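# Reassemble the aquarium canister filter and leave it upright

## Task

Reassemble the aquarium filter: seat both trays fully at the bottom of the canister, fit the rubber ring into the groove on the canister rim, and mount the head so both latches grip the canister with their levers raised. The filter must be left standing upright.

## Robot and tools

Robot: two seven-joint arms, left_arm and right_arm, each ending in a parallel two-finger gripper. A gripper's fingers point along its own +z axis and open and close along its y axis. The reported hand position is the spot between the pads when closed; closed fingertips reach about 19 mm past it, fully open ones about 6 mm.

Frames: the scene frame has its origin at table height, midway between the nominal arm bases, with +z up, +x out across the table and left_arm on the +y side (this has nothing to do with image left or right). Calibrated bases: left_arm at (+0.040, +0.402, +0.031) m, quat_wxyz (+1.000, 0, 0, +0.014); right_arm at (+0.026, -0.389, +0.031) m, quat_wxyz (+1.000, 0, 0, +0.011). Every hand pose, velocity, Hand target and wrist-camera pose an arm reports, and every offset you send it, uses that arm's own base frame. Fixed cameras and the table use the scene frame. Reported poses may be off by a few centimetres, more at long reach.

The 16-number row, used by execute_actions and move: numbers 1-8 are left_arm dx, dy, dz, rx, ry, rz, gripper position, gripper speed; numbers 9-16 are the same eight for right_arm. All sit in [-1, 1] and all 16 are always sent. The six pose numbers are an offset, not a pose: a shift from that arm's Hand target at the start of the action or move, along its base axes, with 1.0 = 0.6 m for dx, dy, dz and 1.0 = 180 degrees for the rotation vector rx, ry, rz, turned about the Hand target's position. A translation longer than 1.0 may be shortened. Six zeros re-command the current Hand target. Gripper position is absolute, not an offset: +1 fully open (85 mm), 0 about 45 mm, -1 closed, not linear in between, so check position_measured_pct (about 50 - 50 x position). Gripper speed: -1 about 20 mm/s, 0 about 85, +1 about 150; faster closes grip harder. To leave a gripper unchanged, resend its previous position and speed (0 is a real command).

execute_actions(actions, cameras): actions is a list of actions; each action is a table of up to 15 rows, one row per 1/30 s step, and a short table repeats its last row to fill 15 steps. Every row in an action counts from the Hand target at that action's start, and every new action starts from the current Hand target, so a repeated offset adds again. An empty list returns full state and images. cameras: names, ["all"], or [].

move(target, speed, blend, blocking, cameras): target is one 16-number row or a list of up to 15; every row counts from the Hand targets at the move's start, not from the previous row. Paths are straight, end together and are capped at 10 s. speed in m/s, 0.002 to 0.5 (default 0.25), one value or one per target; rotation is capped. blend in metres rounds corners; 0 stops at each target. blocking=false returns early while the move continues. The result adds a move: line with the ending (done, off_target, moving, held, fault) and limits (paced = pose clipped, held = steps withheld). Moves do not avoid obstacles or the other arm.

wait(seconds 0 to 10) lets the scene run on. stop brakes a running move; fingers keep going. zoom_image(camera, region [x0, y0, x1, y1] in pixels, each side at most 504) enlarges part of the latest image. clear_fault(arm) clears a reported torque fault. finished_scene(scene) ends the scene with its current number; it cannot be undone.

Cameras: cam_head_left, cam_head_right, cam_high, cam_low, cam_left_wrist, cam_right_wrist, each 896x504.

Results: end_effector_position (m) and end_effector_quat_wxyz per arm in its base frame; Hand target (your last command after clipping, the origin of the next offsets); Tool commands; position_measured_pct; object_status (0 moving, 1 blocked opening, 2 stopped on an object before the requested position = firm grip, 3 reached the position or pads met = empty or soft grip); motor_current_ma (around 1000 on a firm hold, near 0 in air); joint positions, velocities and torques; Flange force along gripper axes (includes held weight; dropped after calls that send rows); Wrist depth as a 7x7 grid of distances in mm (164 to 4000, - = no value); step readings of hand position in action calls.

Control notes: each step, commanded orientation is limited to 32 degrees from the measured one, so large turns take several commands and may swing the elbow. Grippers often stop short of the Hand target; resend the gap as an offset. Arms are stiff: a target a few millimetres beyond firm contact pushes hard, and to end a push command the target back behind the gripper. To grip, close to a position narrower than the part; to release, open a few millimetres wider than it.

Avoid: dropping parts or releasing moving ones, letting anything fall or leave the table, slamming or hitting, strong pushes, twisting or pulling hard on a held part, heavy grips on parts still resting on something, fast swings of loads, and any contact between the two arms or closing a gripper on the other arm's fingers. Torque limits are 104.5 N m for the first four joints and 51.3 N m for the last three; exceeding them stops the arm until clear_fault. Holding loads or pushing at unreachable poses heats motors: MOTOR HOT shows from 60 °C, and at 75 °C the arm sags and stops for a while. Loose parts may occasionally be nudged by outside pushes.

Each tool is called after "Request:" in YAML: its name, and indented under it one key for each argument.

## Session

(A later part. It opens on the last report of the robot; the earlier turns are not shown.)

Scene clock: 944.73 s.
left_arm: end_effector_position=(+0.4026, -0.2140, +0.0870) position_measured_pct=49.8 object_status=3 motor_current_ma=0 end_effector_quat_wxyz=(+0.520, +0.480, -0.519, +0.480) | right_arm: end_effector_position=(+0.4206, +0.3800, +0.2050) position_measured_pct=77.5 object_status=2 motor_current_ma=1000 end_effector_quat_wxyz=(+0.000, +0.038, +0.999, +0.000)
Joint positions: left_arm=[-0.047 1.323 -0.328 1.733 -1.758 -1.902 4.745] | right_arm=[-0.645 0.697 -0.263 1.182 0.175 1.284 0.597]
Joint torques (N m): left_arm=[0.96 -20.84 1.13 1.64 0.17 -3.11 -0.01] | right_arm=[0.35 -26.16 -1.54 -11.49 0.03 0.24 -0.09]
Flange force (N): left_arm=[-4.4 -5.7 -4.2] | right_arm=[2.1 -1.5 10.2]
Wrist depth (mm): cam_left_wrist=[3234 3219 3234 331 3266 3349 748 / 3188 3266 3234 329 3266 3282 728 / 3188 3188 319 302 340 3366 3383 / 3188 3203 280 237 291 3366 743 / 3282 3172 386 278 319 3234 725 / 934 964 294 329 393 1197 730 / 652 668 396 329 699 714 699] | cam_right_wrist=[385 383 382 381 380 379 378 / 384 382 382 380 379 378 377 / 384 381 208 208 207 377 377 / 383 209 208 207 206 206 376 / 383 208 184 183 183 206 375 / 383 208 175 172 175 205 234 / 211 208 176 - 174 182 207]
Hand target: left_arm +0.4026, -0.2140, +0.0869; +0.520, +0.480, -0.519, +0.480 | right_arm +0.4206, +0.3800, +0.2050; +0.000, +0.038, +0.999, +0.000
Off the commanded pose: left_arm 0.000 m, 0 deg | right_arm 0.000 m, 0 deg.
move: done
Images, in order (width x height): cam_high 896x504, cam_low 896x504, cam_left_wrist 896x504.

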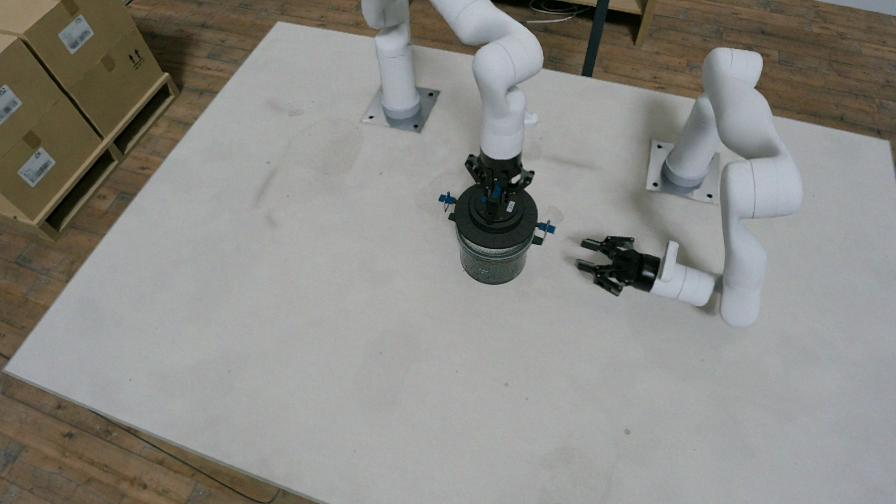

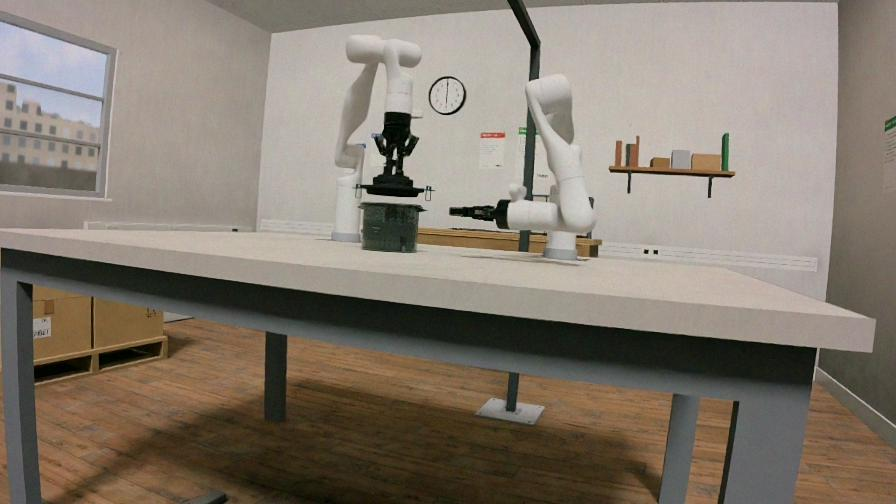

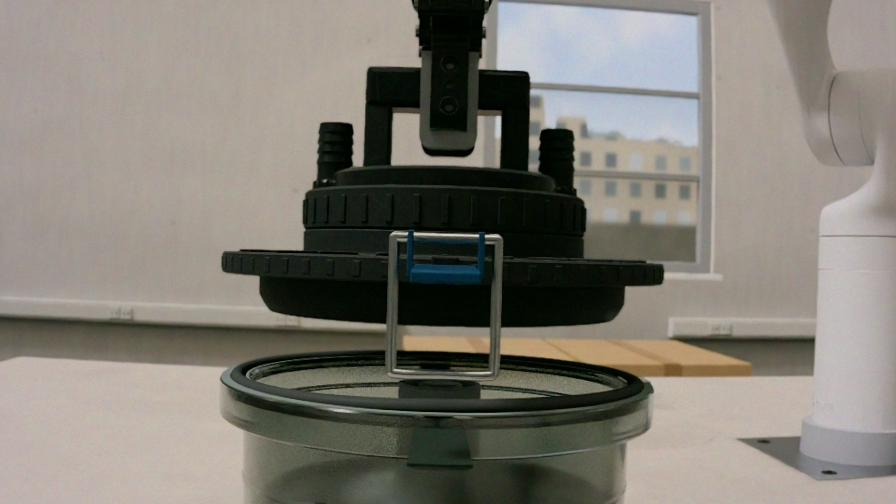

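Request:
move:
  target: [0,0,0,0,0,0,0,-1,0.003,-0.0017,-0.025,0,0,0,-0.57,-1]
  speed: 0.04
  cameras: ["cam_low","cam_left_wrist"]

Request:
zoom_image:
  camera: "cam_left_wrist"
  region: [200, 240, 450, 490]

Request:
zoom_image:
  camera: "cam_left_wrist"
  region: [430, 240, 680, 490]

Request:
zoom_image:
  camera: "cam_low"
  region: [350, 180, 390, 220]

Request:
zoom_image:
  camera: "cam_low"
  region: [400, 180, 440, 220]

Scene clock: 982.63 s.
left_arm: end_effector_position=(+0.4026, -0.2140, +0.0869) position_measured_pct=49.8 object_status=3 motor_current_ma=0 end_effector_quat_wxyz=(+0.520, +0.480, -0.519, +0.480) | right_arm: end_effector_position=(+0.4224, +0.3790, +0.1901) position_measured_pct=77.5 object_status=2 motor_current_ma=1000 end_effector_quat_wxyz=(+0.000, +0.038, +0.999, +0.000)
Joint positions: left_arm=[-0.047 1.323 -0.328 1.733 -1.758 -1.902 4.745] | right_arm=[-0.641 0.711 -0.261 1.206 0.179 1.247 0.597]
Joint torques (N m): left_arm=[0.94 -20.83 1.07 1.58 0.17 -3.1 -0.02] | right_arm=[0.34 -26.2 -1.61 -11.35 0.05 0.31 -0.1]
Flange force (N): left_arm=[-4.3 -5.5 -4.1] | right_arm=[2.2 -1.8 10.2]
Wrist depth (mm): cam_left_wrist=[3172 3250 3234 325 3315 3299 747 / 3250 3188 3203 331 3332 3349 727 / 3172 3266 339 357 343 3250 3332 / 3157 3250 309 294 310 3383 745 / 3172 3282 287 238 285 3234 725 / 936 971 274 279 284 1199 729 / 648 665 395 328 700 716 696] | cam_right_wrist=[369 367 367 366 365 363 363 / 369 368 366 365 365 363 362 / 369 367 208 208 207 362 361 / 368 210 208 207 206 206 361 / 368 208 184 184 183 206 361 / 368 208 176 172 175 206 234 / 211 208 175 - 174 182 207]
Hand target: left_arm +0.4026, -0.2140, +0.0869; +0.520, +0.480, -0.519, +0.480 | right_arm +0.4224, +0.3790, +0.1900; +0.000, +0.038, +0.999, +0.000
Off the commanded pose: left_arm 0.000 m, 0 deg | right_arm 0.000 m, 0 deg.
move: done
Images, in order (width x height): cam_low 896x504, cam_left_wrist 896x504.

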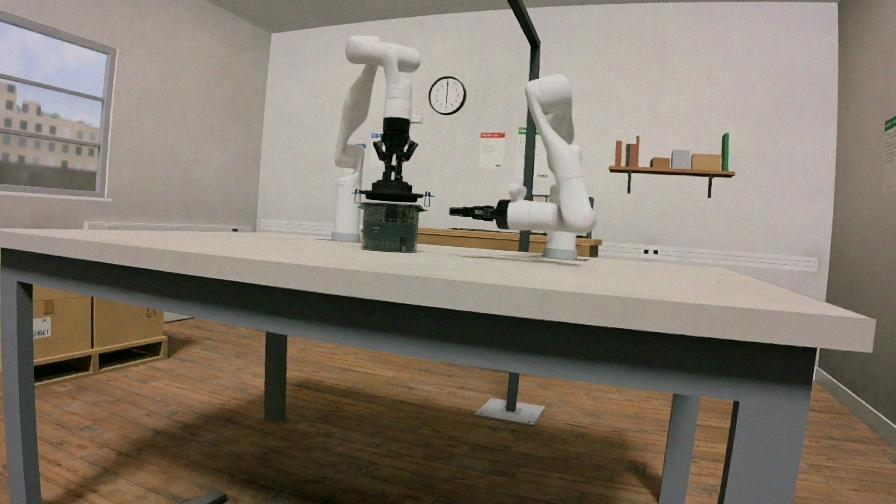

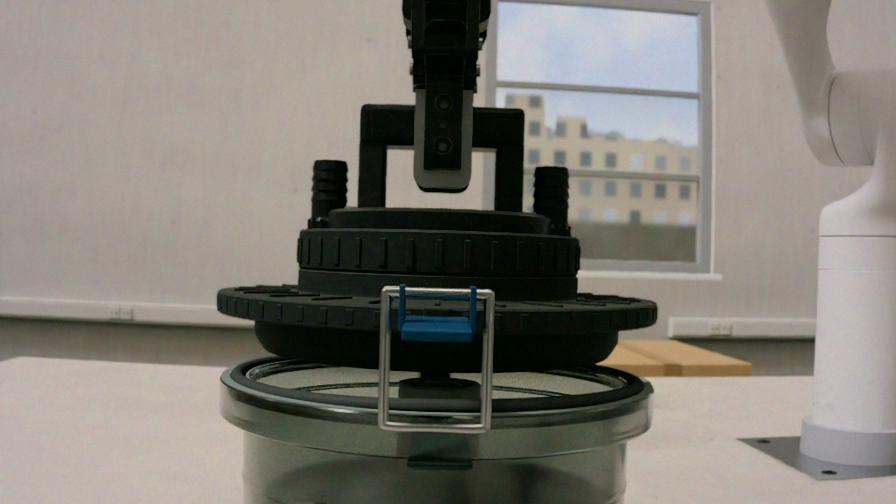

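Scaled by 2.016 from the camera's 896x504 image, which has a finer 1280x720 frame.

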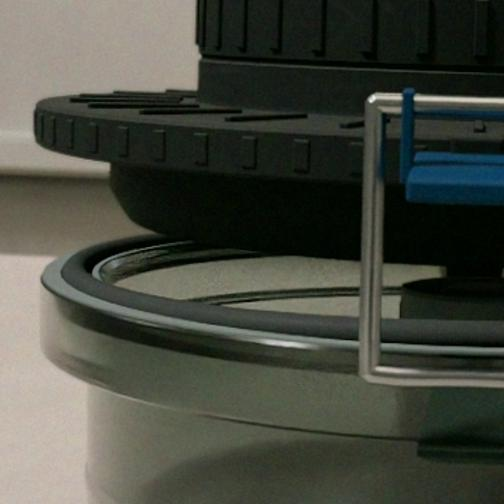

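Scaled by 2.016 from the camera's 896x504 image, which has a finer 1280x720 frame.

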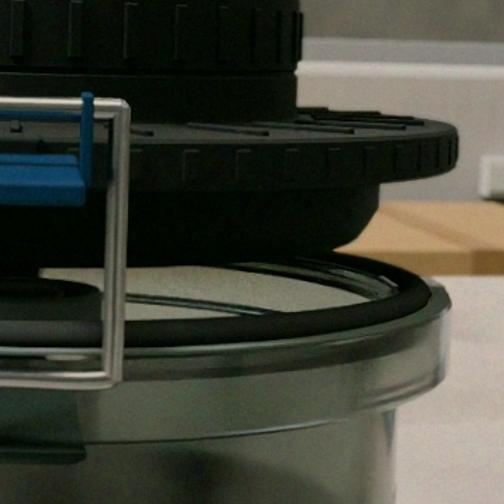

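Scaled by 12.600 from the camera's 896x504 image, which has a finer 1280x720 frame.

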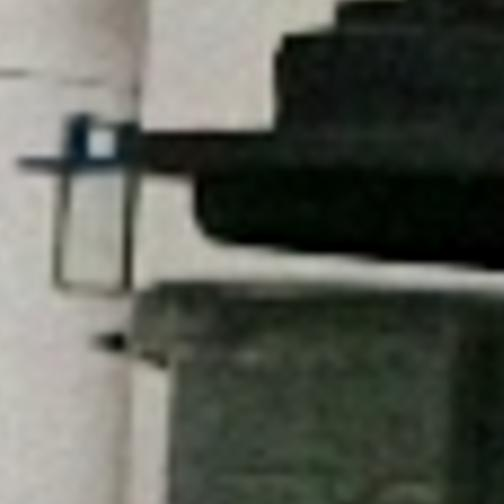

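Scaled by 12.600 from the camera's 896x504 image, which has a finer 1280x720 frame.

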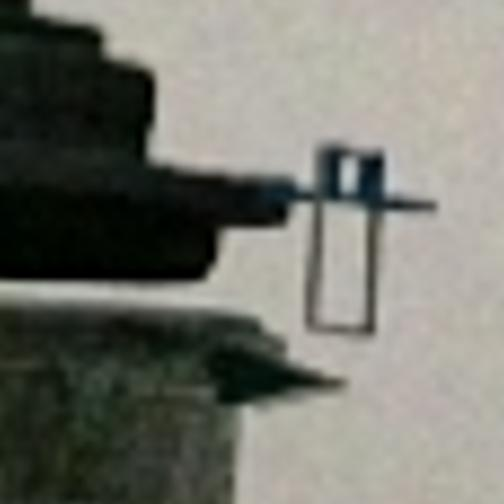

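Request:
move:
  target: [0,0,0,0,0,0,0,-1,-0.0007,0,-0.02,0,0,0,-0.57,-1]
  speed: 0.02

Scene clock: 1013.17 s.
left_arm: end_effector_position=(+0.4026, -0.2140, +0.0869) position_measured_pct=49.8 object_status=3 motor_current_ma=0 end_effector_quat_wxyz=(+0.520, +0.480, -0.519, +0.480) | right_arm: end_effector_position=(+0.4220, +0.3790, +0.1781) position_measured_pct=77.5 object_status=2 motor_current_ma=1000 end_effector_quat_wxyz=(+0.000, +0.038, +0.999, +0.000)
Joint positions: left_arm=[-0.047 1.323 -0.328 1.733 -1.758 -1.902 4.745] | right_arm=[-0.641 0.721 -0.26 1.228 0.182 1.215 0.593]
Joint torques (N m): left_arm=[0.96 -20.81 1.09 1.58 0.15 -3.07 -0.04] | right_arm=[0.37 -26.36 -1.63 -11.12 0.03 0.25 -0.08]
Flange force (N): left_arm=[-4.2 -5.6 -4.1] | right_arm=[1.7 -1.0 9.9]
Wrist depth (mm): cam_left_wrist=[3250 3203 3172 308 3349 3299 751 / 3172 3282 3234 338 3282 3315 733 / 3157 3250 3203 331 3203 3349 3349 / 3188 3188 322 306 339 3250 745 / 3142 3128 297 292 302 3332 721 / 923 954 274 244 282 1073 729 / 646 665 403 246 703 714 697] | cam_right_wrist=[357 357 354 354 353 352 351 / 357 356 355 354 352 351 350 / 356 356 208 208 207 350 350 / 356 210 208 207 207 206 350 / 355 209 184 184 183 206 349 / 355 208 176 172 175 205 235 / 211 208 175 - 174 182 207]
Hand target: left_arm +0.4026, -0.2140, +0.0869; +0.520, +0.480, -0.519, +0.480 | right_arm +0.4220, +0.3790, +0.1780; +0.000, +0.038, +0.999, +0.000
Off the commanded pose: left_arm 0.000 m, 0 deg | right_arm 0.000 m, 0 deg.
move: done

Request:
move:
  target: [0,0,0,0,0,0,0,-1,0,0,-0.0083,0,0,0,-0.57,-1]
  speed: 0.015
  cameras: ["cam_low","cam_left_wrist"]

Request:
zoom_image:
  camera: "cam_left_wrist"
  region: [200, 240, 450, 490]

Request:
zoom_image:
  camera: "cam_left_wrist"
  region: [430, 240, 680, 490]

Scene clock: 1020.20 s.
left_arm: end_effector_position=(+0.4026, -0.2140, +0.0869) position_measured_pct=49.8 object_status=3 motor_current_ma=0 end_effector_quat_wxyz=(+0.520, +0.480, -0.519, +0.480) | right_arm: end_effector_position=(+0.4220, +0.3790, +0.1731) position_measured_pct=77.5 object_status=2 motor_current_ma=1000 end_effector_quat_wxyz=(+0.000, +0.038, +0.999, +0.000)
Joint positions: left_arm=[-0.047 1.323 -0.328 1.733 -1.758 -1.902 4.745] | right_arm=[-0.641 0.725 -0.259 1.236 0.184 1.203 0.592]
Joint torques (N m): left_arm=[0.95 -20.86 1.08 1.61 0.15 -3.11 -0.01] | right_arm=[2.8 -22.43 0.67 -8.73 1.06 1.08 -0.07]
Flange force (N): left_arm=[-4.4 -5.6 -4.1] | right_arm=[4.7 2.1 3.9]
Wrist depth (mm): cam_left_wrist=[3172 3234 3234 301 3282 3299 746 / 3219 3188 3157 330 3383 3349 729 / 3098 3219 3282 330 3299 3282 3349 / 3219 3188 339 310 341 3282 748 / 3128 3128 301 292 307 3219 723 / 935 867 270 241 276 1069 725 / 646 665 403 245 698 715 698] | cam_right_wrist=[353 351 350 349 348 348 347 / 352 351 350 349 348 347 346 / 351 351 208 208 207 346 346 / 351 350 208 206 207 207 345 / 350 208 184 183 183 206 345 / 350 208 176 172 175 206 234 / 211 208 175 - 174 182 207]
Hand target: left_arm +0.4026, -0.2140, +0.0869; +0.520, +0.480, -0.519, +0.480 | right_arm +0.4219, +0.3790, +0.1730; +0.000, +0.038, +0.999, +0.000
Off the commanded pose: left_arm 0.000 m, 0 deg | right_arm 0.000 m, 0 deg.
move: done
Images, in order (width x height): cam_low 896x504, cam_left_wrist 896x504.

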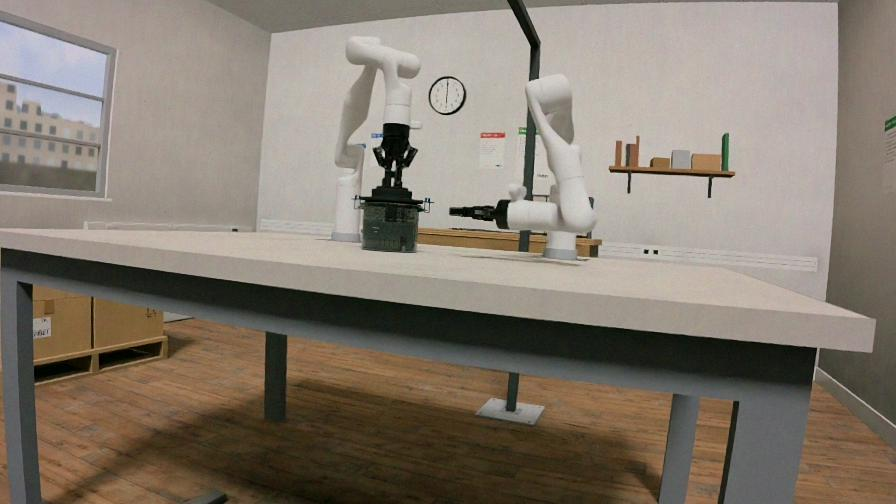

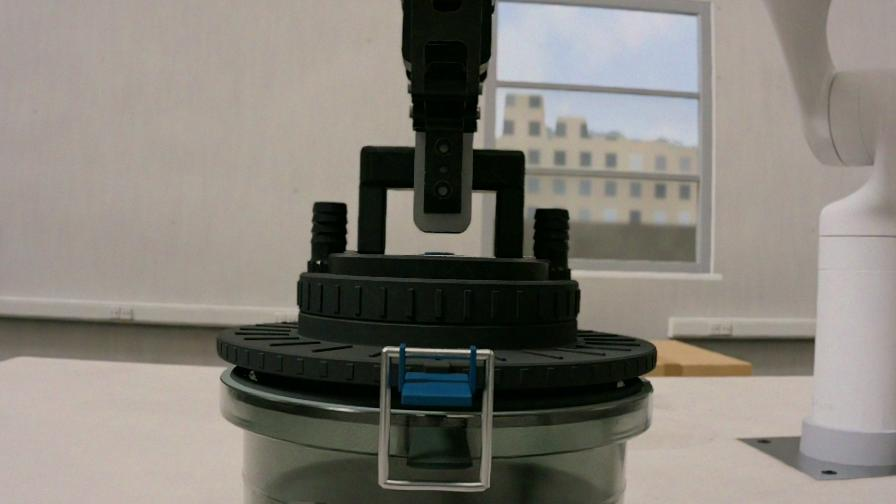

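Scaled by 2.016 from the camera's 896x504 image, which has a finer 1280x720 frame.

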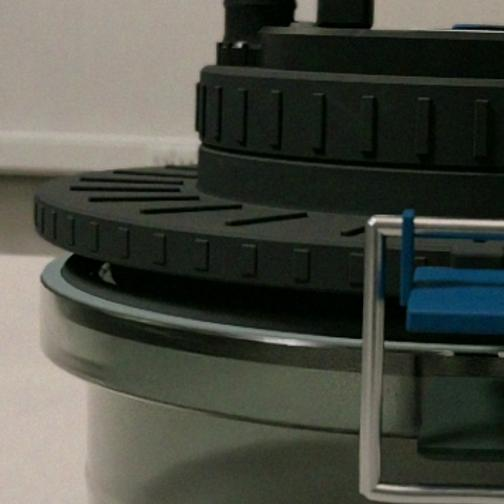

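Scaled by 2.016 from the camera's 896x504 image, which has a finer 1280x720 frame.

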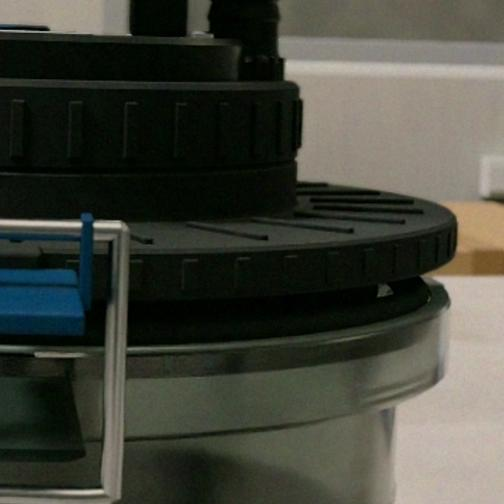

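Request:
move:
  target: [0,0,0,0,0,0,0,-1,-0.0012,0.0013,0,0,0,0,-0.57,-1]
  speed: 0.01

Scene clock: 1028.63 s.
left_arm: end_effector_position=(+0.4026, -0.2140, +0.0869) position_measured_pct=49.8 object_status=3 motor_current_ma=0 end_effector_quat_wxyz=(+0.520, +0.480, -0.519, +0.480) | right_arm: end_effector_position=(+0.4212, +0.3798, +0.1730) position_measured_pct=77.5 object_status=2 motor_current_ma=1000 end_effector_quat_wxyz=(+0.000, +0.038, +0.999, +0.000)
Joint positions: left_arm=[-0.047 1.323 -0.328 1.733 -1.758 -1.902 4.745] | right_arm=[-0.642 0.725 -0.259 1.236 0.184 1.203 0.59]
Joint torques (N m): left_arm=[0.96 -20.85 1.11 1.62 0.17 -3.09 -0.02] | right_arm=[0.49 -25.85 -1.52 -10.61 0 0.54 -0.07]
Flange force (N): left_arm=[-4.4 -5.6 -4.2] | right_arm=[1.7 -0.7 9.4]
Wrist depth (mm): cam_left_wrist=[3142 3203 3299 300 3234 3418 743 / 3266 3234 3266 323 3234 3282 728 / 3203 3266 3282 330 3299 3349 3366 / 3203 3203 336 309 342 3332 745 / 3203 3219 301 292 309 3315 724 / 927 863 271 260 275 1066 726 / 649 665 403 247 704 712 694] | cam_right_wrist=[352 351 350 349 348 347 346 / 351 350 350 348 348 346 345 / 351 350 208 208 207 346 345 / 351 350 208 207 207 207 344 / 350 208 184 183 183 206 344 / 350 208 176 172 175 205 235 / 211 208 175 - 174 182 207]
Hand target: left_arm +0.4026, -0.2140, +0.0869; +0.520, +0.480, -0.519, +0.480 | right_arm +0.4212, +0.3798, +0.1731; +0.000, +0.038, +0.999, +0.000
Off the commanded pose: left_arm 0.000 m, 0 deg | right_arm 0.000 m, 0 deg.
move: done

Contact cleared. Continue down.

Request:
move:
  target: [0,0,0,0,0,0,0,-1,0,0,-0.005,0,0,0,-0.57,-1]
  speed: 0.01

Scene clock: 1031.63 s.
left_arm: end_effector_position=(+0.4026, -0.2140, +0.0869) position_measured_pct=49.8 object_status=3 motor_current_ma=0 end_effector_quat_wxyz=(+0.520, +0.480, -0.519, +0.480) | right_arm: end_effector_position=(+0.4212, +0.3798, +0.1701) position_measured_pct=77.5 object_status=2 motor_current_ma=1000 end_effector_quat_wxyz=(+0.000, +0.038, +0.999, +0.000)
Joint positions: left_arm=[-0.047 1.323 -0.328 1.733 -1.758 -1.902 4.745] | right_arm=[-0.642 0.728 -0.259 1.241 0.184 1.195 0.589]
Joint torques (N m): left_arm=[0.96 -20.88 1.09 1.62 0.16 -3.11 -0.04] | right_arm=[0.93 -25.81 -1.11 -10.22 0.27 0.79 -0.07]
Flange force (N): left_arm=[-4.5 -5.7 -4.2] | right_arm=[1.6 0.5 9.3]
Wrist depth (mm): cam_left_wrist=[3203 3172 3250 299 3250 3315 748 / 3188 3266 3282 322 3299 3266 733 / 3282 3142 3203 330 3315 3266 3315 / 3188 3113 337 336 342 3366 742 / 3203 3172 306 293 309 3332 721 / 936 866 271 237 281 1064 729 / 647 667 388 329 695 711 694] | cam_right_wrist=[349 348 347 346 345 344 343 / 349 348 346 345 344 344 342 / 348 348 208 208 207 343 342 / 348 347 208 207 207 206 341 / 348 208 184 183 183 206 341 / 348 208 176 172 175 206 234 / 211 208 176 - 174 182 207]
Hand target: left_arm +0.4026, -0.2140, +0.0869; +0.520, +0.480, -0.519, +0.480 | right_arm +0.4212, +0.3798, +0.1701; +0.000, +0.038, +0.999, +0.000
Off the commanded pose: left_arm 0.000 m, 0 deg | right_arm 0.000 m, 0 deg.
move: done

Request:
move:
  target: [0,0,0,0,0,0,0,-1,0,0,-0.0025,0,0,0,-0.57,-1]
  speed: 0.01
  cameras: ["cam_left_wrist"]

Request:
zoom_image:
  camera: "cam_left_wrist"
  region: [200, 250, 440, 490]

Request:
zoom_image:
  camera: "cam_left_wrist"
  region: [430, 250, 670, 490]

Scene clock: 1037.93 s.
left_arm: end_effector_position=(+0.4026, -0.2140, +0.0869) position_measured_pct=49.8 object_status=3 motor_current_ma=0 end_effector_quat_wxyz=(+0.520, +0.480, -0.519, +0.480) | right_arm: end_effector_position=(+0.4212, +0.3798, +0.1686) position_measured_pct=77.5 object_status=2 motor_current_ma=1000 end_effector_quat_wxyz=(+0.000, +0.038, +0.999, +0.000)
Joint positions: left_arm=[-0.047 1.323 -0.328 1.733 -1.758 -1.902 4.745] | right_arm=[-0.642 0.73 -0.259 1.243 0.185 1.192 0.589]
Joint torques (N m): left_arm=[0.93 -20.82 1.09 1.62 0.16 -3.09 -0.02] | right_arm=[0.84 -25.52 -1.11 -10.08 0.21 0.91 -0.06]
Flange force (N): left_arm=[-4.3 -5.7 -4.1] | right_arm=[1.7 0.2 9.1]
Wrist depth (mm): cam_left_wrist=[3157 3172 3282 297 3332 3366 745 / 3172 3219 3172 321 3266 3266 728 / 3172 3172 3234 330 3203 3332 3332 / 3203 3219 338 367 344 3332 744 / 3282 3266 308 293 309 3315 723 / 933 860 274 252 283 1063 727 / 647 668 380 255 692 717 696] | cam_right_wrist=[347 346 345 345 343 342 342 / 347 346 346 344 343 342 341 / 347 346 208 208 207 342 340 / 347 345 208 207 207 206 340 / 346 208 184 184 183 206 339 / 346 208 176 172 175 206 235 / 211 208 176 - 174 182 207]
Hand target: left_arm +0.4026, -0.2140, +0.0869; +0.520, +0.480, -0.519, +0.480 | right_arm +0.4212, +0.3798, +0.1686; +0.000, +0.038, +0.999, +0.000
Off the commanded pose: left_arm 0.000 m, 0 deg | right_arm 0.000 m, 0 deg.
move: done
Images, in order (width x height): cam_left_wrist 896x504.

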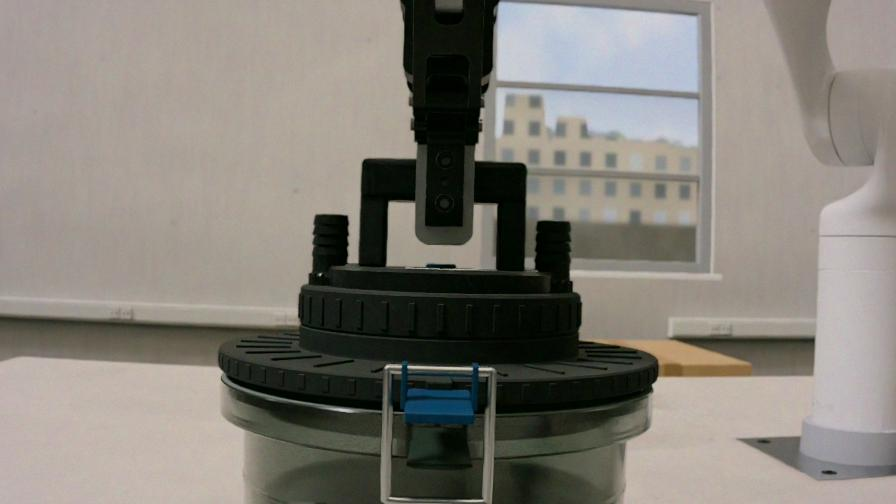

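Scaled by 2.100 from the camera's 896x504 image, which has a finer 1280x720 frame.

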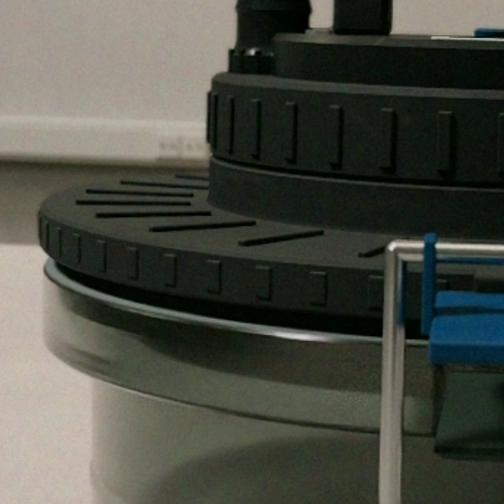

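Scaled by 2.100 from the camera's 896x504 image, which has a finer 1280x720 frame.

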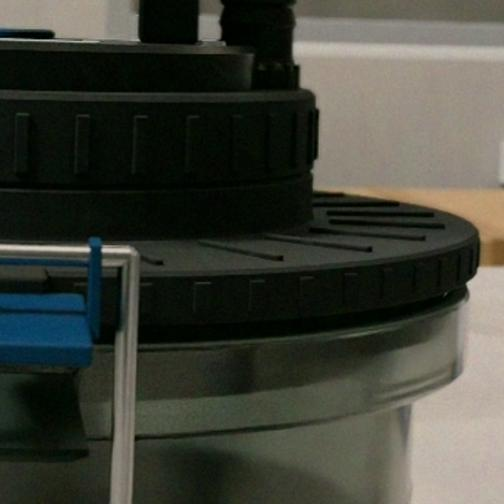

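Request:
move:
  target: [0,0,0,0,0,0,0,-1,0,0,-0.0015,0,0,0,-0.57,-1]
  speed: 0.01

Scene clock: 1043.67 s.
left_arm: end_effector_position=(+0.4026, -0.2140, +0.0869) position_measured_pct=49.8 object_status=3 motor_current_ma=0 end_effector_quat_wxyz=(+0.520, +0.480, -0.519, +0.480) | right_arm: end_effector_position=(+0.4212, +0.3798, +0.1677) position_measured_pct=77.5 object_status=2 motor_current_ma=1000 end_effector_quat_wxyz=(+0.000, +0.038, +0.999, +0.000)
Joint positions: left_arm=[-0.047 1.323 -0.328 1.733 -1.758 -1.902 4.745] | right_arm=[-0.642 0.73 -0.259 1.245 0.185 1.189 0.588]
Joint torques (N m): left_arm=[0.94 -20.8 1.11 1.58 0.15 -3.09 -0.04] | right_arm=[0.64 -24.9 -1.27 -9.85 0.17 0.81 -0.1]
Flange force (N): left_arm=[-4.2 -5.6 -4.1] | right_arm=[1.6 -0.3 7.9]
Wrist depth (mm): cam_left_wrist=[3188 3234 3234 298 3349 3282 750 / 3203 3266 3219 320 3315 3349 728 / 3188 3172 3250 330 3332 3332 3349 / 3188 3188 338 329 344 3332 741 / 3188 3219 309 293 309 3282 725 / 935 866 275 255 282 1078 729 / 647 665 382 281 399 713 696] | cam_right_wrist=[346 346 344 343 342 342 340 / 346 345 344 343 342 342 339 / 346 346 208 208 207 341 340 / 345 344 208 207 207 206 339 / 346 209 184 183 183 206 339 / 345 208 176 172 175 205 234 / 211 208 175 - 174 182 207]
Hand target: left_arm +0.4026, -0.2140, +0.0869; +0.520, +0.480, -0.519, +0.480 | right_arm +0.4212, +0.3798, +0.1677; +0.000, +0.038, +0.999, +0.000
Off the commanded pose: left_arm 0.000 m, 0 deg | right_arm 0.000 m, 0 deg.
move: done

Request:
move:
  target: [0,0,0,0,0,0,0,-1,0,0,-0.0015,0,0,0,-0.57,-1]
  speed: 0.01

Scene clock: 1048.37 s.
left_arm: end_effector_position=(+0.4026, -0.2140, +0.0869) position_measured_pct=49.8 object_status=3 motor_current_ma=0 end_effector_quat_wxyz=(+0.520, +0.480, -0.519, +0.480) | right_arm: end_effector_position=(+0.4212, +0.3798, +0.1668) position_measured_pct=77.5 object_status=2 motor_current_ma=1000 end_effector_quat_wxyz=(+0.000, +0.038, +0.999, +0.000)
Joint positions: left_arm=[-0.047 1.323 -0.328 1.733 -1.758 -1.902 4.745] | right_arm=[-0.642 0.731 -0.259 1.246 0.185 1.187 0.588]
Joint torques (N m): left_arm=[0.96 -20.84 1.08 1.63 0.16 -3.09 -0.03] | right_arm=[0.93 -21.93 -0.81 -9.11 0.32 0.17 -0.07]
Flange force (N): left_arm=[-4.4 -5.7 -4.2] | right_arm=[3.4 -1.4 2.2]
Wrist depth (mm): cam_left_wrist=[3219 3203 3203 297 3282 3349 752 / 3172 3250 3188 324 3299 3315 727 / 3128 3203 3219 330 3349 3349 3332 / 3219 3219 338 329 343 3282 748 / 3157 3172 309 294 317 3250 721 / 936 864 278 245 279 1069 725 / 649 669 380 280 653 711 699] | cam_right_wrist=[346 345 344 343 341 341 339 / 346 345 344 342 341 341 339 / 346 344 208 208 207 339 339 / 345 344 208 207 207 206 338 / 344 208 184 183 183 206 338 / 345 208 176 172 175 206 206 / 211 208 175 - 174 182 207]
Hand target: left_arm +0.4026, -0.2140, +0.0869; +0.520, +0.480, -0.519, +0.480 | right_arm +0.4212, +0.3798, +0.1668; +0.000, +0.038, +0.999, +0.000
Off the commanded pose: left_arm 0.000 m, 0 deg | right_arm 0.000 m, 0 deg.
move: done

Request:
move:
  target:
    - [0,0,0,0,0,0,-1,-1,0,0,-0.0013,0,0,0,-0.57,-1]
    - [-0.0043,-0.1107,-0.0115,0,0,0,-1,-1,0,0,-0.0013,0,0,0,-0.57,-1]
  speed: [0.02,0.08]
  cameras: ["cam_low","cam_left_wrist"]

Request:
zoom_image:
  camera: "cam_low"
  region: [400, 180, 460, 225]

Request:
zoom_image:
  camera: "cam_left_wrist"
  region: [300, 300, 600, 504]

Scene clock: 1105.80 s.
left_arm: end_effector_position=(+0.4000, -0.2804, +0.0800) position_measured_pct=98.7 object_status=3 motor_current_ma=990 end_effector_quat_wxyz=(+0.520, +0.480, -0.519, +0.480) | right_arm: end_effector_position=(+0.4212, +0.3798, +0.1660) position_measured_pct=77.5 object_status=2 motor_current_ma=1000 end_effector_quat_wxyz=(+0.000, +0.038, +0.999, +0.000)
Joint positions: left_arm=[0.061 1.326 -0.261 1.765 -1.641 -1.829 4.751] | right_arm=[-0.642 0.732 -0.259 1.247 0.186 1.185 0.588]
Joint torques (N m): left_arm=[0.8 -20.9 1.63 1.59 0.27 -3.13 0.01] | right_arm=[1.03 -21.67 -0.71 -9.06 0.32 0.18 -0.11]
Flange force (N): left_arm=[-4.5 -5.8 -3.0] | right_arm=[3.8 -1.6 1.9]
Wrist depth (mm): cam_left_wrist=[3234 3203 3128 258 3188 3266 673 / 3188 3128 3219 270 3219 3250 681 / 3128 3142 273 264 271 3203 3299 / 3172 3142 272 245 274 3172 3299 / 3113 3055 237 226 238 3266 3172 / 894 219 202 185 209 236 830 / 589 594 218 172 218 629 641] | cam_right_wrist=[345 344 343 342 341 340 339 / 345 343 342 342 341 339 339 / 345 344 208 208 207 339 338 / 344 344 208 207 207 207 338 / 344 208 184 184 183 206 337 / 343 208 176 172 175 206 206 / 211 208 176 - 174 182 207]
Hand target: left_arm +0.4000, -0.2805, +0.0800; +0.520, +0.480, -0.519, +0.480 | right_arm +0.4212, +0.3798, +0.1660; +0.000, +0.038, +0.999, +0.000
Off the commanded pose: left_arm 0.000 m, 0 deg | right_arm 0.000 m, 0 deg.
move: done
Images, in order (width x height): cam_low 896x504, cam_left_wrist 896x504.

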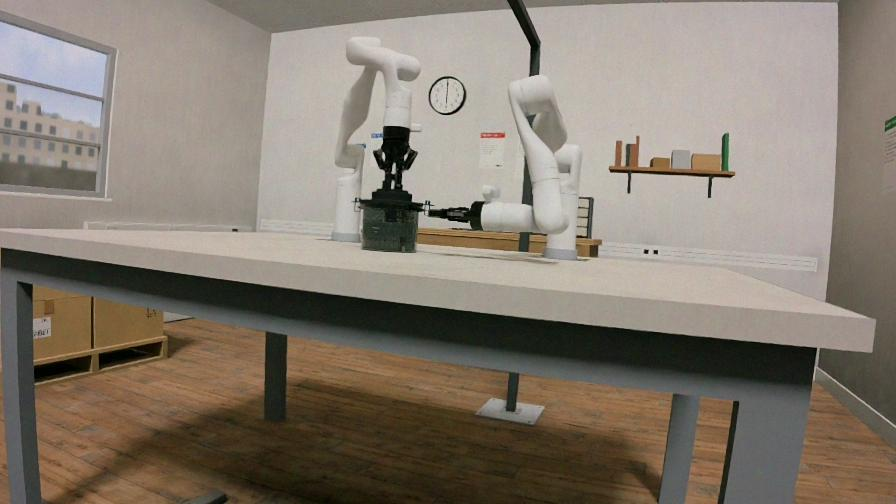

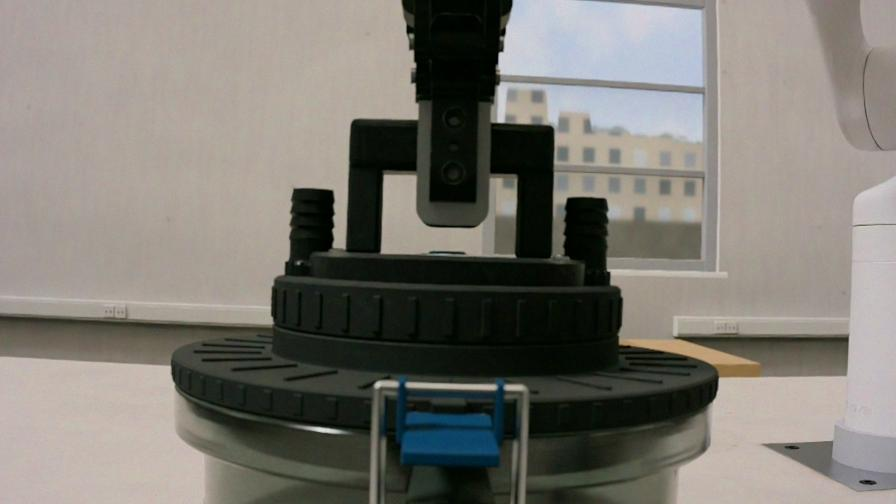

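Scaled by 8.400 from the camera's 896x504 image, which has a finer 1280x720 frame.

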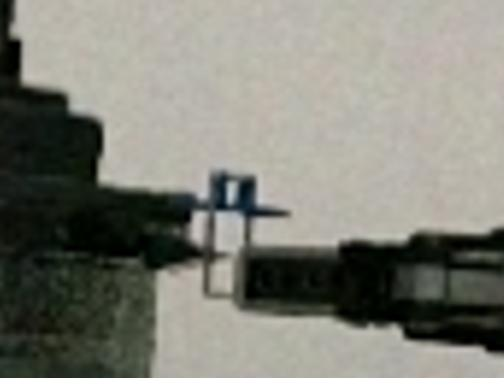

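Scaled by 1.680 from the camera's 896x504 image, which has a finer 1280x720 frame.

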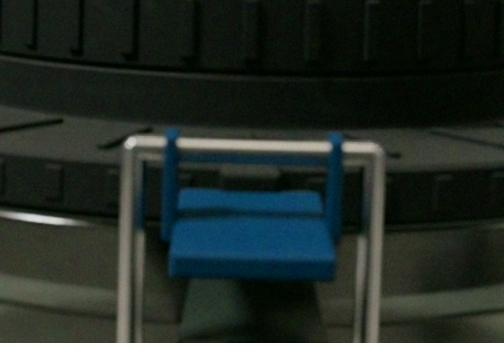

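Request:
zoom_image:
  camera: "cam_low"
  region: [412, 196, 436, 220]

Scaled by 21.000 from the camera's 896x504 image, which has a finer 1280x720 frame.

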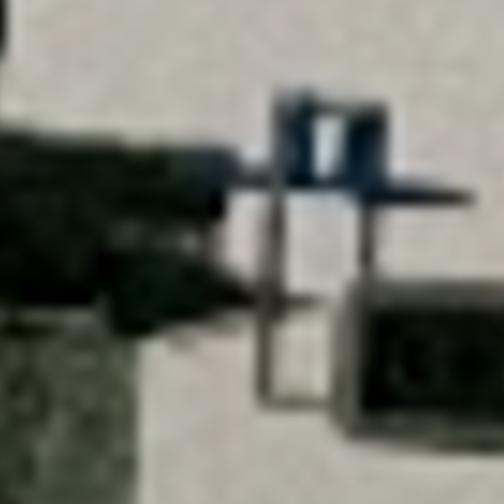

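Request:
move:
  target:
    - [0.0004,0.005,0.0183,0,0,0,-1,-1,0,0,0,0,0,0,-0.57,-1]
  speed: 0.025
  cameras: ["cam_low"]

Request:
zoom_image:
  camera: "cam_low"
  region: [412, 190, 442, 220]

Scene clock: 1153.73 s.
left_arm: end_effector_position=(+0.4002, -0.2775, +0.0910) position_measured_pct=98.7 object_status=3 motor_current_ma=990 end_effector_quat_wxyz=(+0.520, +0.480, -0.519, +0.480) | right_arm: end_effector_position=(+0.4212, +0.3798, +0.1660) position_measured_pct=77.5 object_status=2 motor_current_ma=1000 end_effector_quat_wxyz=(+0.000, +0.038, +0.999, +0.000)
Joint positions: left_arm=[0.057 1.3 -0.267 1.78 -1.65 -1.834 4.76] | right_arm=[-0.642 0.732 -0.259 1.247 0.186 1.185 0.588]
Joint torques (N m): left_arm=[0.63 -21.59 1.84 1.47 0.24 -3.66 0.03] | right_arm=[0.79 -21.58 -0.88 -9.03 0.29 0.17 -0.05]
Flange force (N): left_arm=[-6.1 -5.7 -2.5] | right_arm=[3.6 -1.9 1.8]
Wrist depth (mm): cam_left_wrist=[3172 3172 3219 261 3234 3250 671 / 3113 3172 3234 260 3315 3234 678 / 3113 3128 3203 272 273 3250 3234 / 3157 3172 277 266 277 3250 3299 / 3070 3250 249 238 251 3219 3172 / 958 246 234 228 236 299 879 / 625 586 203 174 205 626 664] | cam_right_wrist=[345 344 344 342 341 339 339 / 345 344 342 341 341 339 338 / 344 343 208 208 207 338 339 / 344 343 208 207 207 207 338 / 344 209 184 184 183 206 337 / 343 208 176 172 175 206 206 / 211 208 176 - 174 182 207]
Hand target: left_arm +0.4002, -0.2774, +0.0910; +0.520, +0.480, -0.519, +0.480 | right_arm +0.4212, +0.3798, +0.1660; +0.000, +0.038, +0.999, +0.000
Off the commanded pose: left_arm 0.000 m, 0 deg | right_arm 0.000 m, 0 deg.
move: done
Images, in order (width x height): cam_low 896x504.

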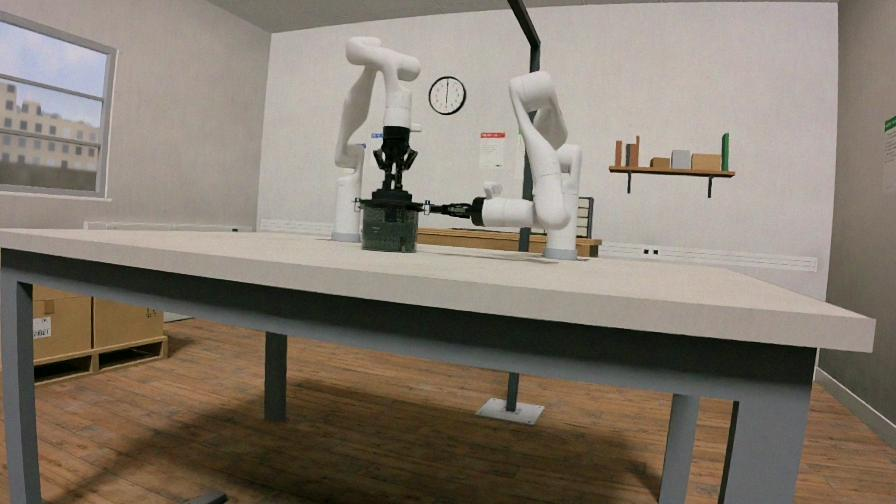

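Scaled by 16.800 from the camera's 896x504 image, which has a finer 1280x720 frame.

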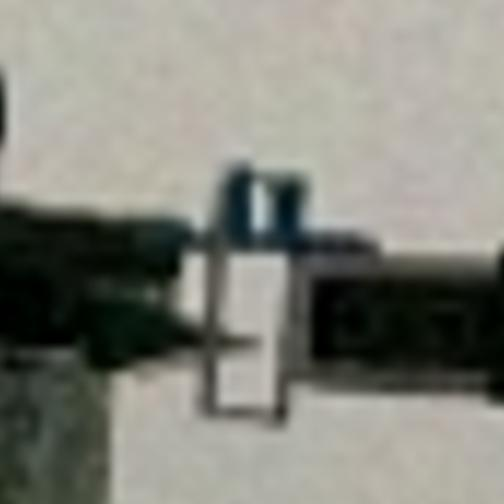

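Request:
move:
  target:
    - [-0.0001,-0.0008,0.0083,0,0,0,-1,-1,0,0,0,0,0,0,-0.57,-1]
  speed: 0.02
  cameras: ["cam_low"]

Request:
zoom_image:
  camera: "cam_low"
  region: [412, 190, 442, 220]

Scene clock: 1167.33 s.
left_arm: end_effector_position=(+0.4002, -0.2779, +0.0960) position_measured_pct=98.7 object_status=3 motor_current_ma=990 end_effector_quat_wxyz=(+0.520, +0.480, -0.519, +0.480) | right_arm: end_effector_position=(+0.4212, +0.3798, +0.1660) position_measured_pct=77.5 object_status=2 motor_current_ma=1000 end_effector_quat_wxyz=(+0.000, +0.038, +0.999, +0.000)
Joint positions: left_arm=[0.059 1.288 -0.268 1.788 -1.651 -1.835 4.764] | right_arm=[-0.642 0.732 -0.259 1.247 0.186 1.185 0.588]
Joint torques (N m): left_arm=[1.22 -21.15 2.26 1.5 0.3 -3.64 -0.06] | right_arm=[0.78 -21.64 -0.86 -9.09 0.31 0.13 -0.07]
Flange force (N): left_arm=[-5.0 -6.0 -4.0] | right_arm=[3.6 -2.0 1.8]
Wrist depth (mm): cam_left_wrist=[3128 3113 3219 232 3219 3266 665 / 3128 3142 3157 259 3234 3282 679 / 3113 3157 3128 272 3234 3250 3282 / 3084 3188 277 266 275 3203 3203 / 3128 3157 255 242 274 3250 3234 / 985 270 239 228 240 1107 906 / 639 223 205 188 208 222 665] | cam_right_wrist=[345 344 343 342 341 340 339 / 344 344 343 342 341 339 339 / 345 344 208 208 207 339 338 / 344 343 208 207 207 206 338 / 344 208 184 184 183 206 337 / 344 208 176 173 175 206 206 / 211 208 175 - 174 182 206]
Hand target: left_arm +0.4002, -0.2779, +0.0960; +0.520, +0.480, -0.519, +0.480 | right_arm +0.4212, +0.3798, +0.1660; +0.000, +0.038, +0.999, +0.000
Off the commanded pose: left_arm 0.000 m, 0 deg | right_arm 0.000 m, 0 deg.
move: done
Images, in order (width x height): cam_low 896x504.

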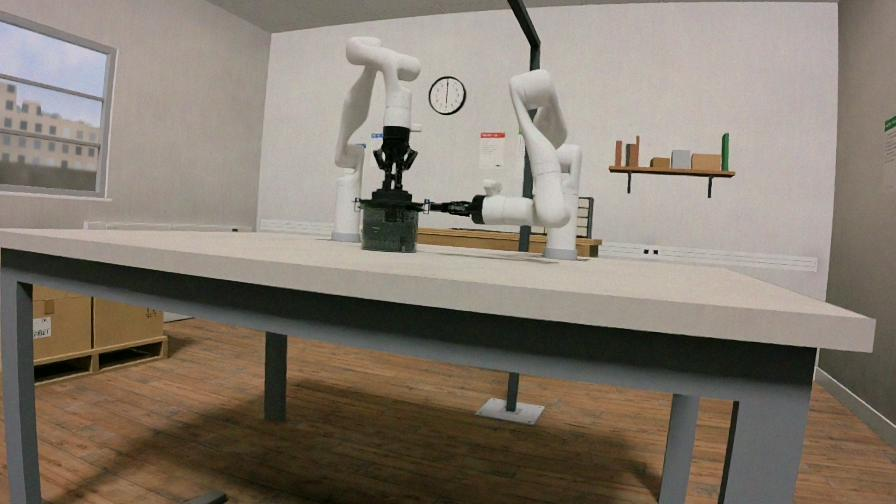

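Scaled by 16.800 from the camera's 896x504 image, which has a finer 1280x720 frame.

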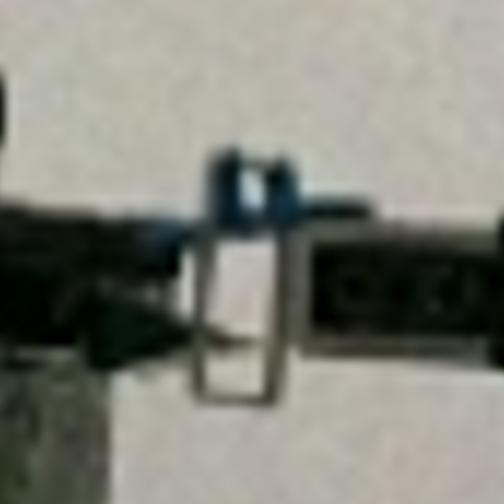

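Request:
move:
  target:
    - [-0.0002,-0.0025,0.0083,0,0,0,-1,-1,0,0,0,0,0,0,-0.57,-1]
  speed: 0.02
  cameras: ["cam_low"]

Request:
zoom_image:
  camera: "cam_low"
  region: [412, 190, 442, 220]

Scene clock: 1177.03 s.
left_arm: end_effector_position=(+0.4001, -0.2794, +0.1010) position_measured_pct=98.7 object_status=3 motor_current_ma=990 end_effector_quat_wxyz=(+0.520, +0.480, -0.519, +0.480) | right_arm: end_effector_position=(+0.4212, +0.3798, +0.1660) position_measured_pct=77.5 object_status=2 motor_current_ma=1000 end_effector_quat_wxyz=(+0.000, +0.038, +0.999, +0.000)
Joint positions: left_arm=[0.062 1.276 -0.268 1.796 -1.65 -1.834 4.769] | right_arm=[-0.642 0.732 -0.259 1.247 0.186 1.185 0.588]
Joint torques (N m): left_arm=[1.35 -21.47 2.27 1.62 0.28 -3.58 -0.01] | right_arm=[0.77 -21.64 -0.89 -9.08 0.27 0.11 -0.04]
Flange force (N): left_arm=[-6.1 -6.4 -4.3] | right_arm=[3.6 -1.9 1.8]
Wrist depth (mm): cam_left_wrist=[3113 3128 3172 229 3266 3299 662 / 3188 3128 3188 259 3266 3250 679 / 3084 3188 3142 271 3234 3234 3282 / 3128 3219 275 264 272 3282 3188 / 3070 3219 271 251 273 3332 3219 / 1000 913 237 227 240 1141 926 / 656 219 211 202 221 240 661] | cam_right_wrist=[345 344 343 342 341 340 339 / 345 344 342 341 341 340 338 / 344 344 208 208 207 339 338 / 345 343 208 207 207 206 337 / 344 209 184 184 183 206 337 / 343 208 176 172 175 206 206 / 211 208 176 - 174 182 206]
Hand target: left_arm +0.4001, -0.2794, +0.1010; +0.520, +0.480, -0.519, +0.480 | right_arm +0.4212, +0.3798, +0.1660; +0.000, +0.038, +0.999, +0.000
Off the commanded pose: left_arm 0.000 m, 0 deg | right_arm 0.000 m, 0 deg.
move: done
Images, in order (width x height): cam_low 896x504.

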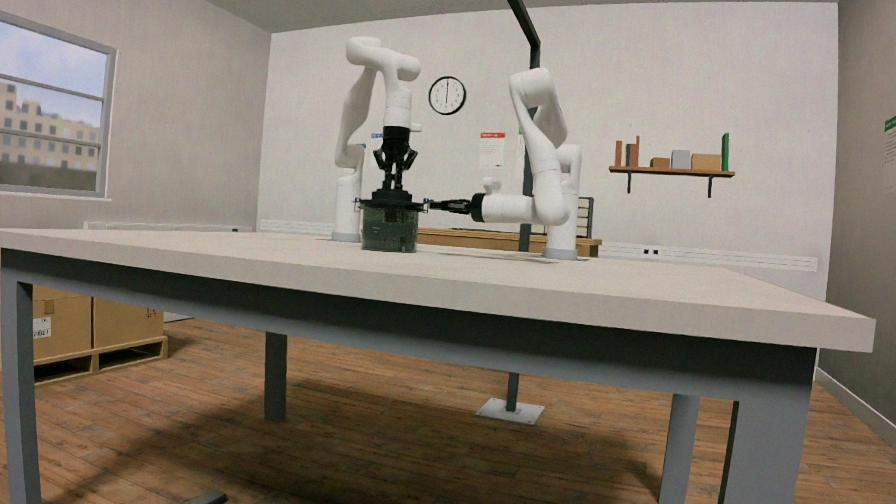

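Scaled by 16.800 from the camera's 896x504 image, which has a finer 1280x720 frame.

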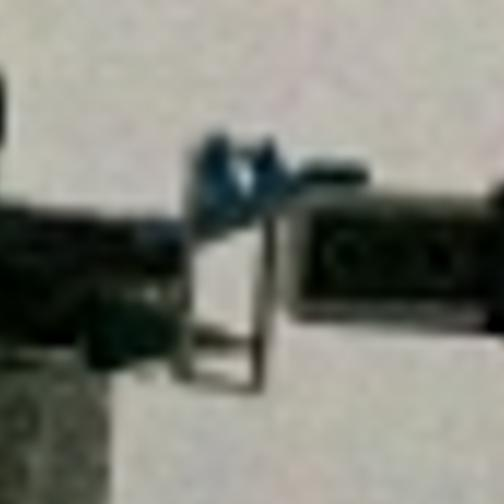

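Request:
move:
  target:
    - [-0.0003,-0.0035,0.0083,0,0,0,-1,-1,0,0,0,0,0,0,-0.57,-1]
  speed: 0.02
  cameras: ["cam_low"]

Request:
zoom_image:
  camera: "cam_low"
  region: [412, 185, 442, 215]

Scene clock: 1182.83 s.
left_arm: end_effector_position=(+0.3999, -0.2815, +0.1059) position_measured_pct=98.7 object_status=3 motor_current_ma=990 end_effector_quat_wxyz=(+0.520, +0.480, -0.519, +0.480) | right_arm: end_effector_position=(+0.4212, +0.3798, +0.1660) position_measured_pct=77.5 object_status=2 motor_current_ma=1000 end_effector_quat_wxyz=(+0.000, +0.038, +0.999, +0.000)
Joint positions: left_arm=[0.066 1.264 -0.268 1.804 -1.647 -1.833 4.774] | right_arm=[-0.642 0.732 -0.259 1.247 0.186 1.185 0.588]
Joint torques (N m): left_arm=[1 -21.39 2.16 1.35 0.29 -3.71 -0.01] | right_arm=[0.79 -21.52 -0.85 -9.02 0.29 0.13 -0.07]
Flange force (N): left_arm=[-5.6 -5.8 -3.3] | right_arm=[3.6 -2.0 1.6]
Wrist depth (mm): cam_left_wrist=[3113 3142 3219 226 3219 3250 650 / 3084 3203 3142 257 3172 3299 681 / 3142 3128 3234 3172 3250 3234 3250 / 3098 3142 272 262 272 3234 3315 / 3084 3157 273 289 272 3282 3157 / 1033 1052 240 226 240 2326 953 / 672 228 227 224 231 258 682] | cam_right_wrist=[345 344 343 342 341 340 339 / 345 344 343 342 341 340 339 / 344 344 209 208 207 339 338 / 344 343 208 207 207 206 338 / 344 209 184 184 183 206 337 / 344 208 176 172 175 206 205 / 211 208 175 - 174 182 205]
Hand target: left_arm +0.3999, -0.2815, +0.1060; +0.520, +0.480, -0.519, +0.480 | right_arm +0.4212, +0.3798, +0.1660; +0.000, +0.038, +0.999, +0.000
Off the commanded pose: left_arm 0.000 m, 0 deg | right_arm 0.000 m, 0 deg.
move: done
Images, in order (width x height): cam_low 896x504.

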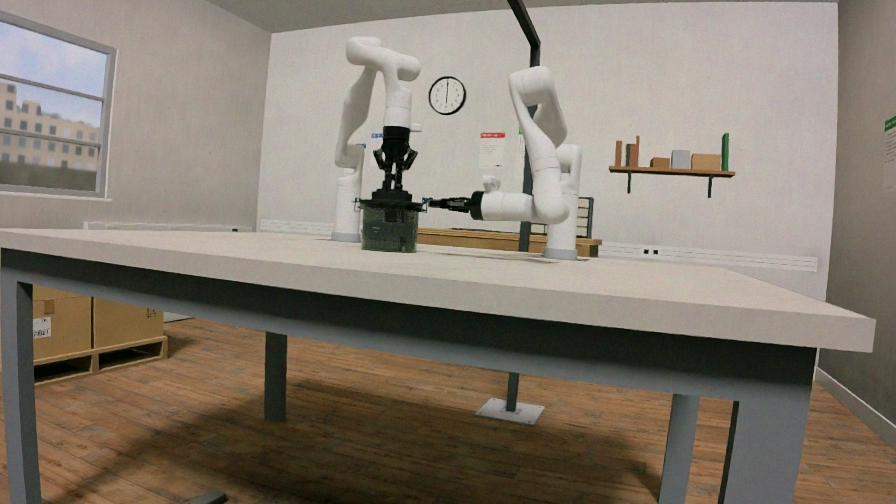

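Scaled by 16.800 from the camera's 896x504 image, which has a finer 1280x720 frame.

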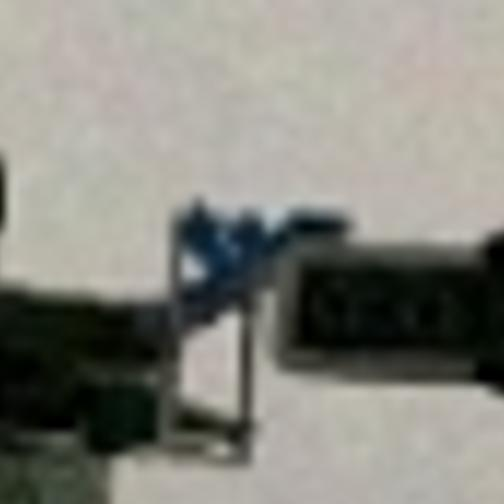

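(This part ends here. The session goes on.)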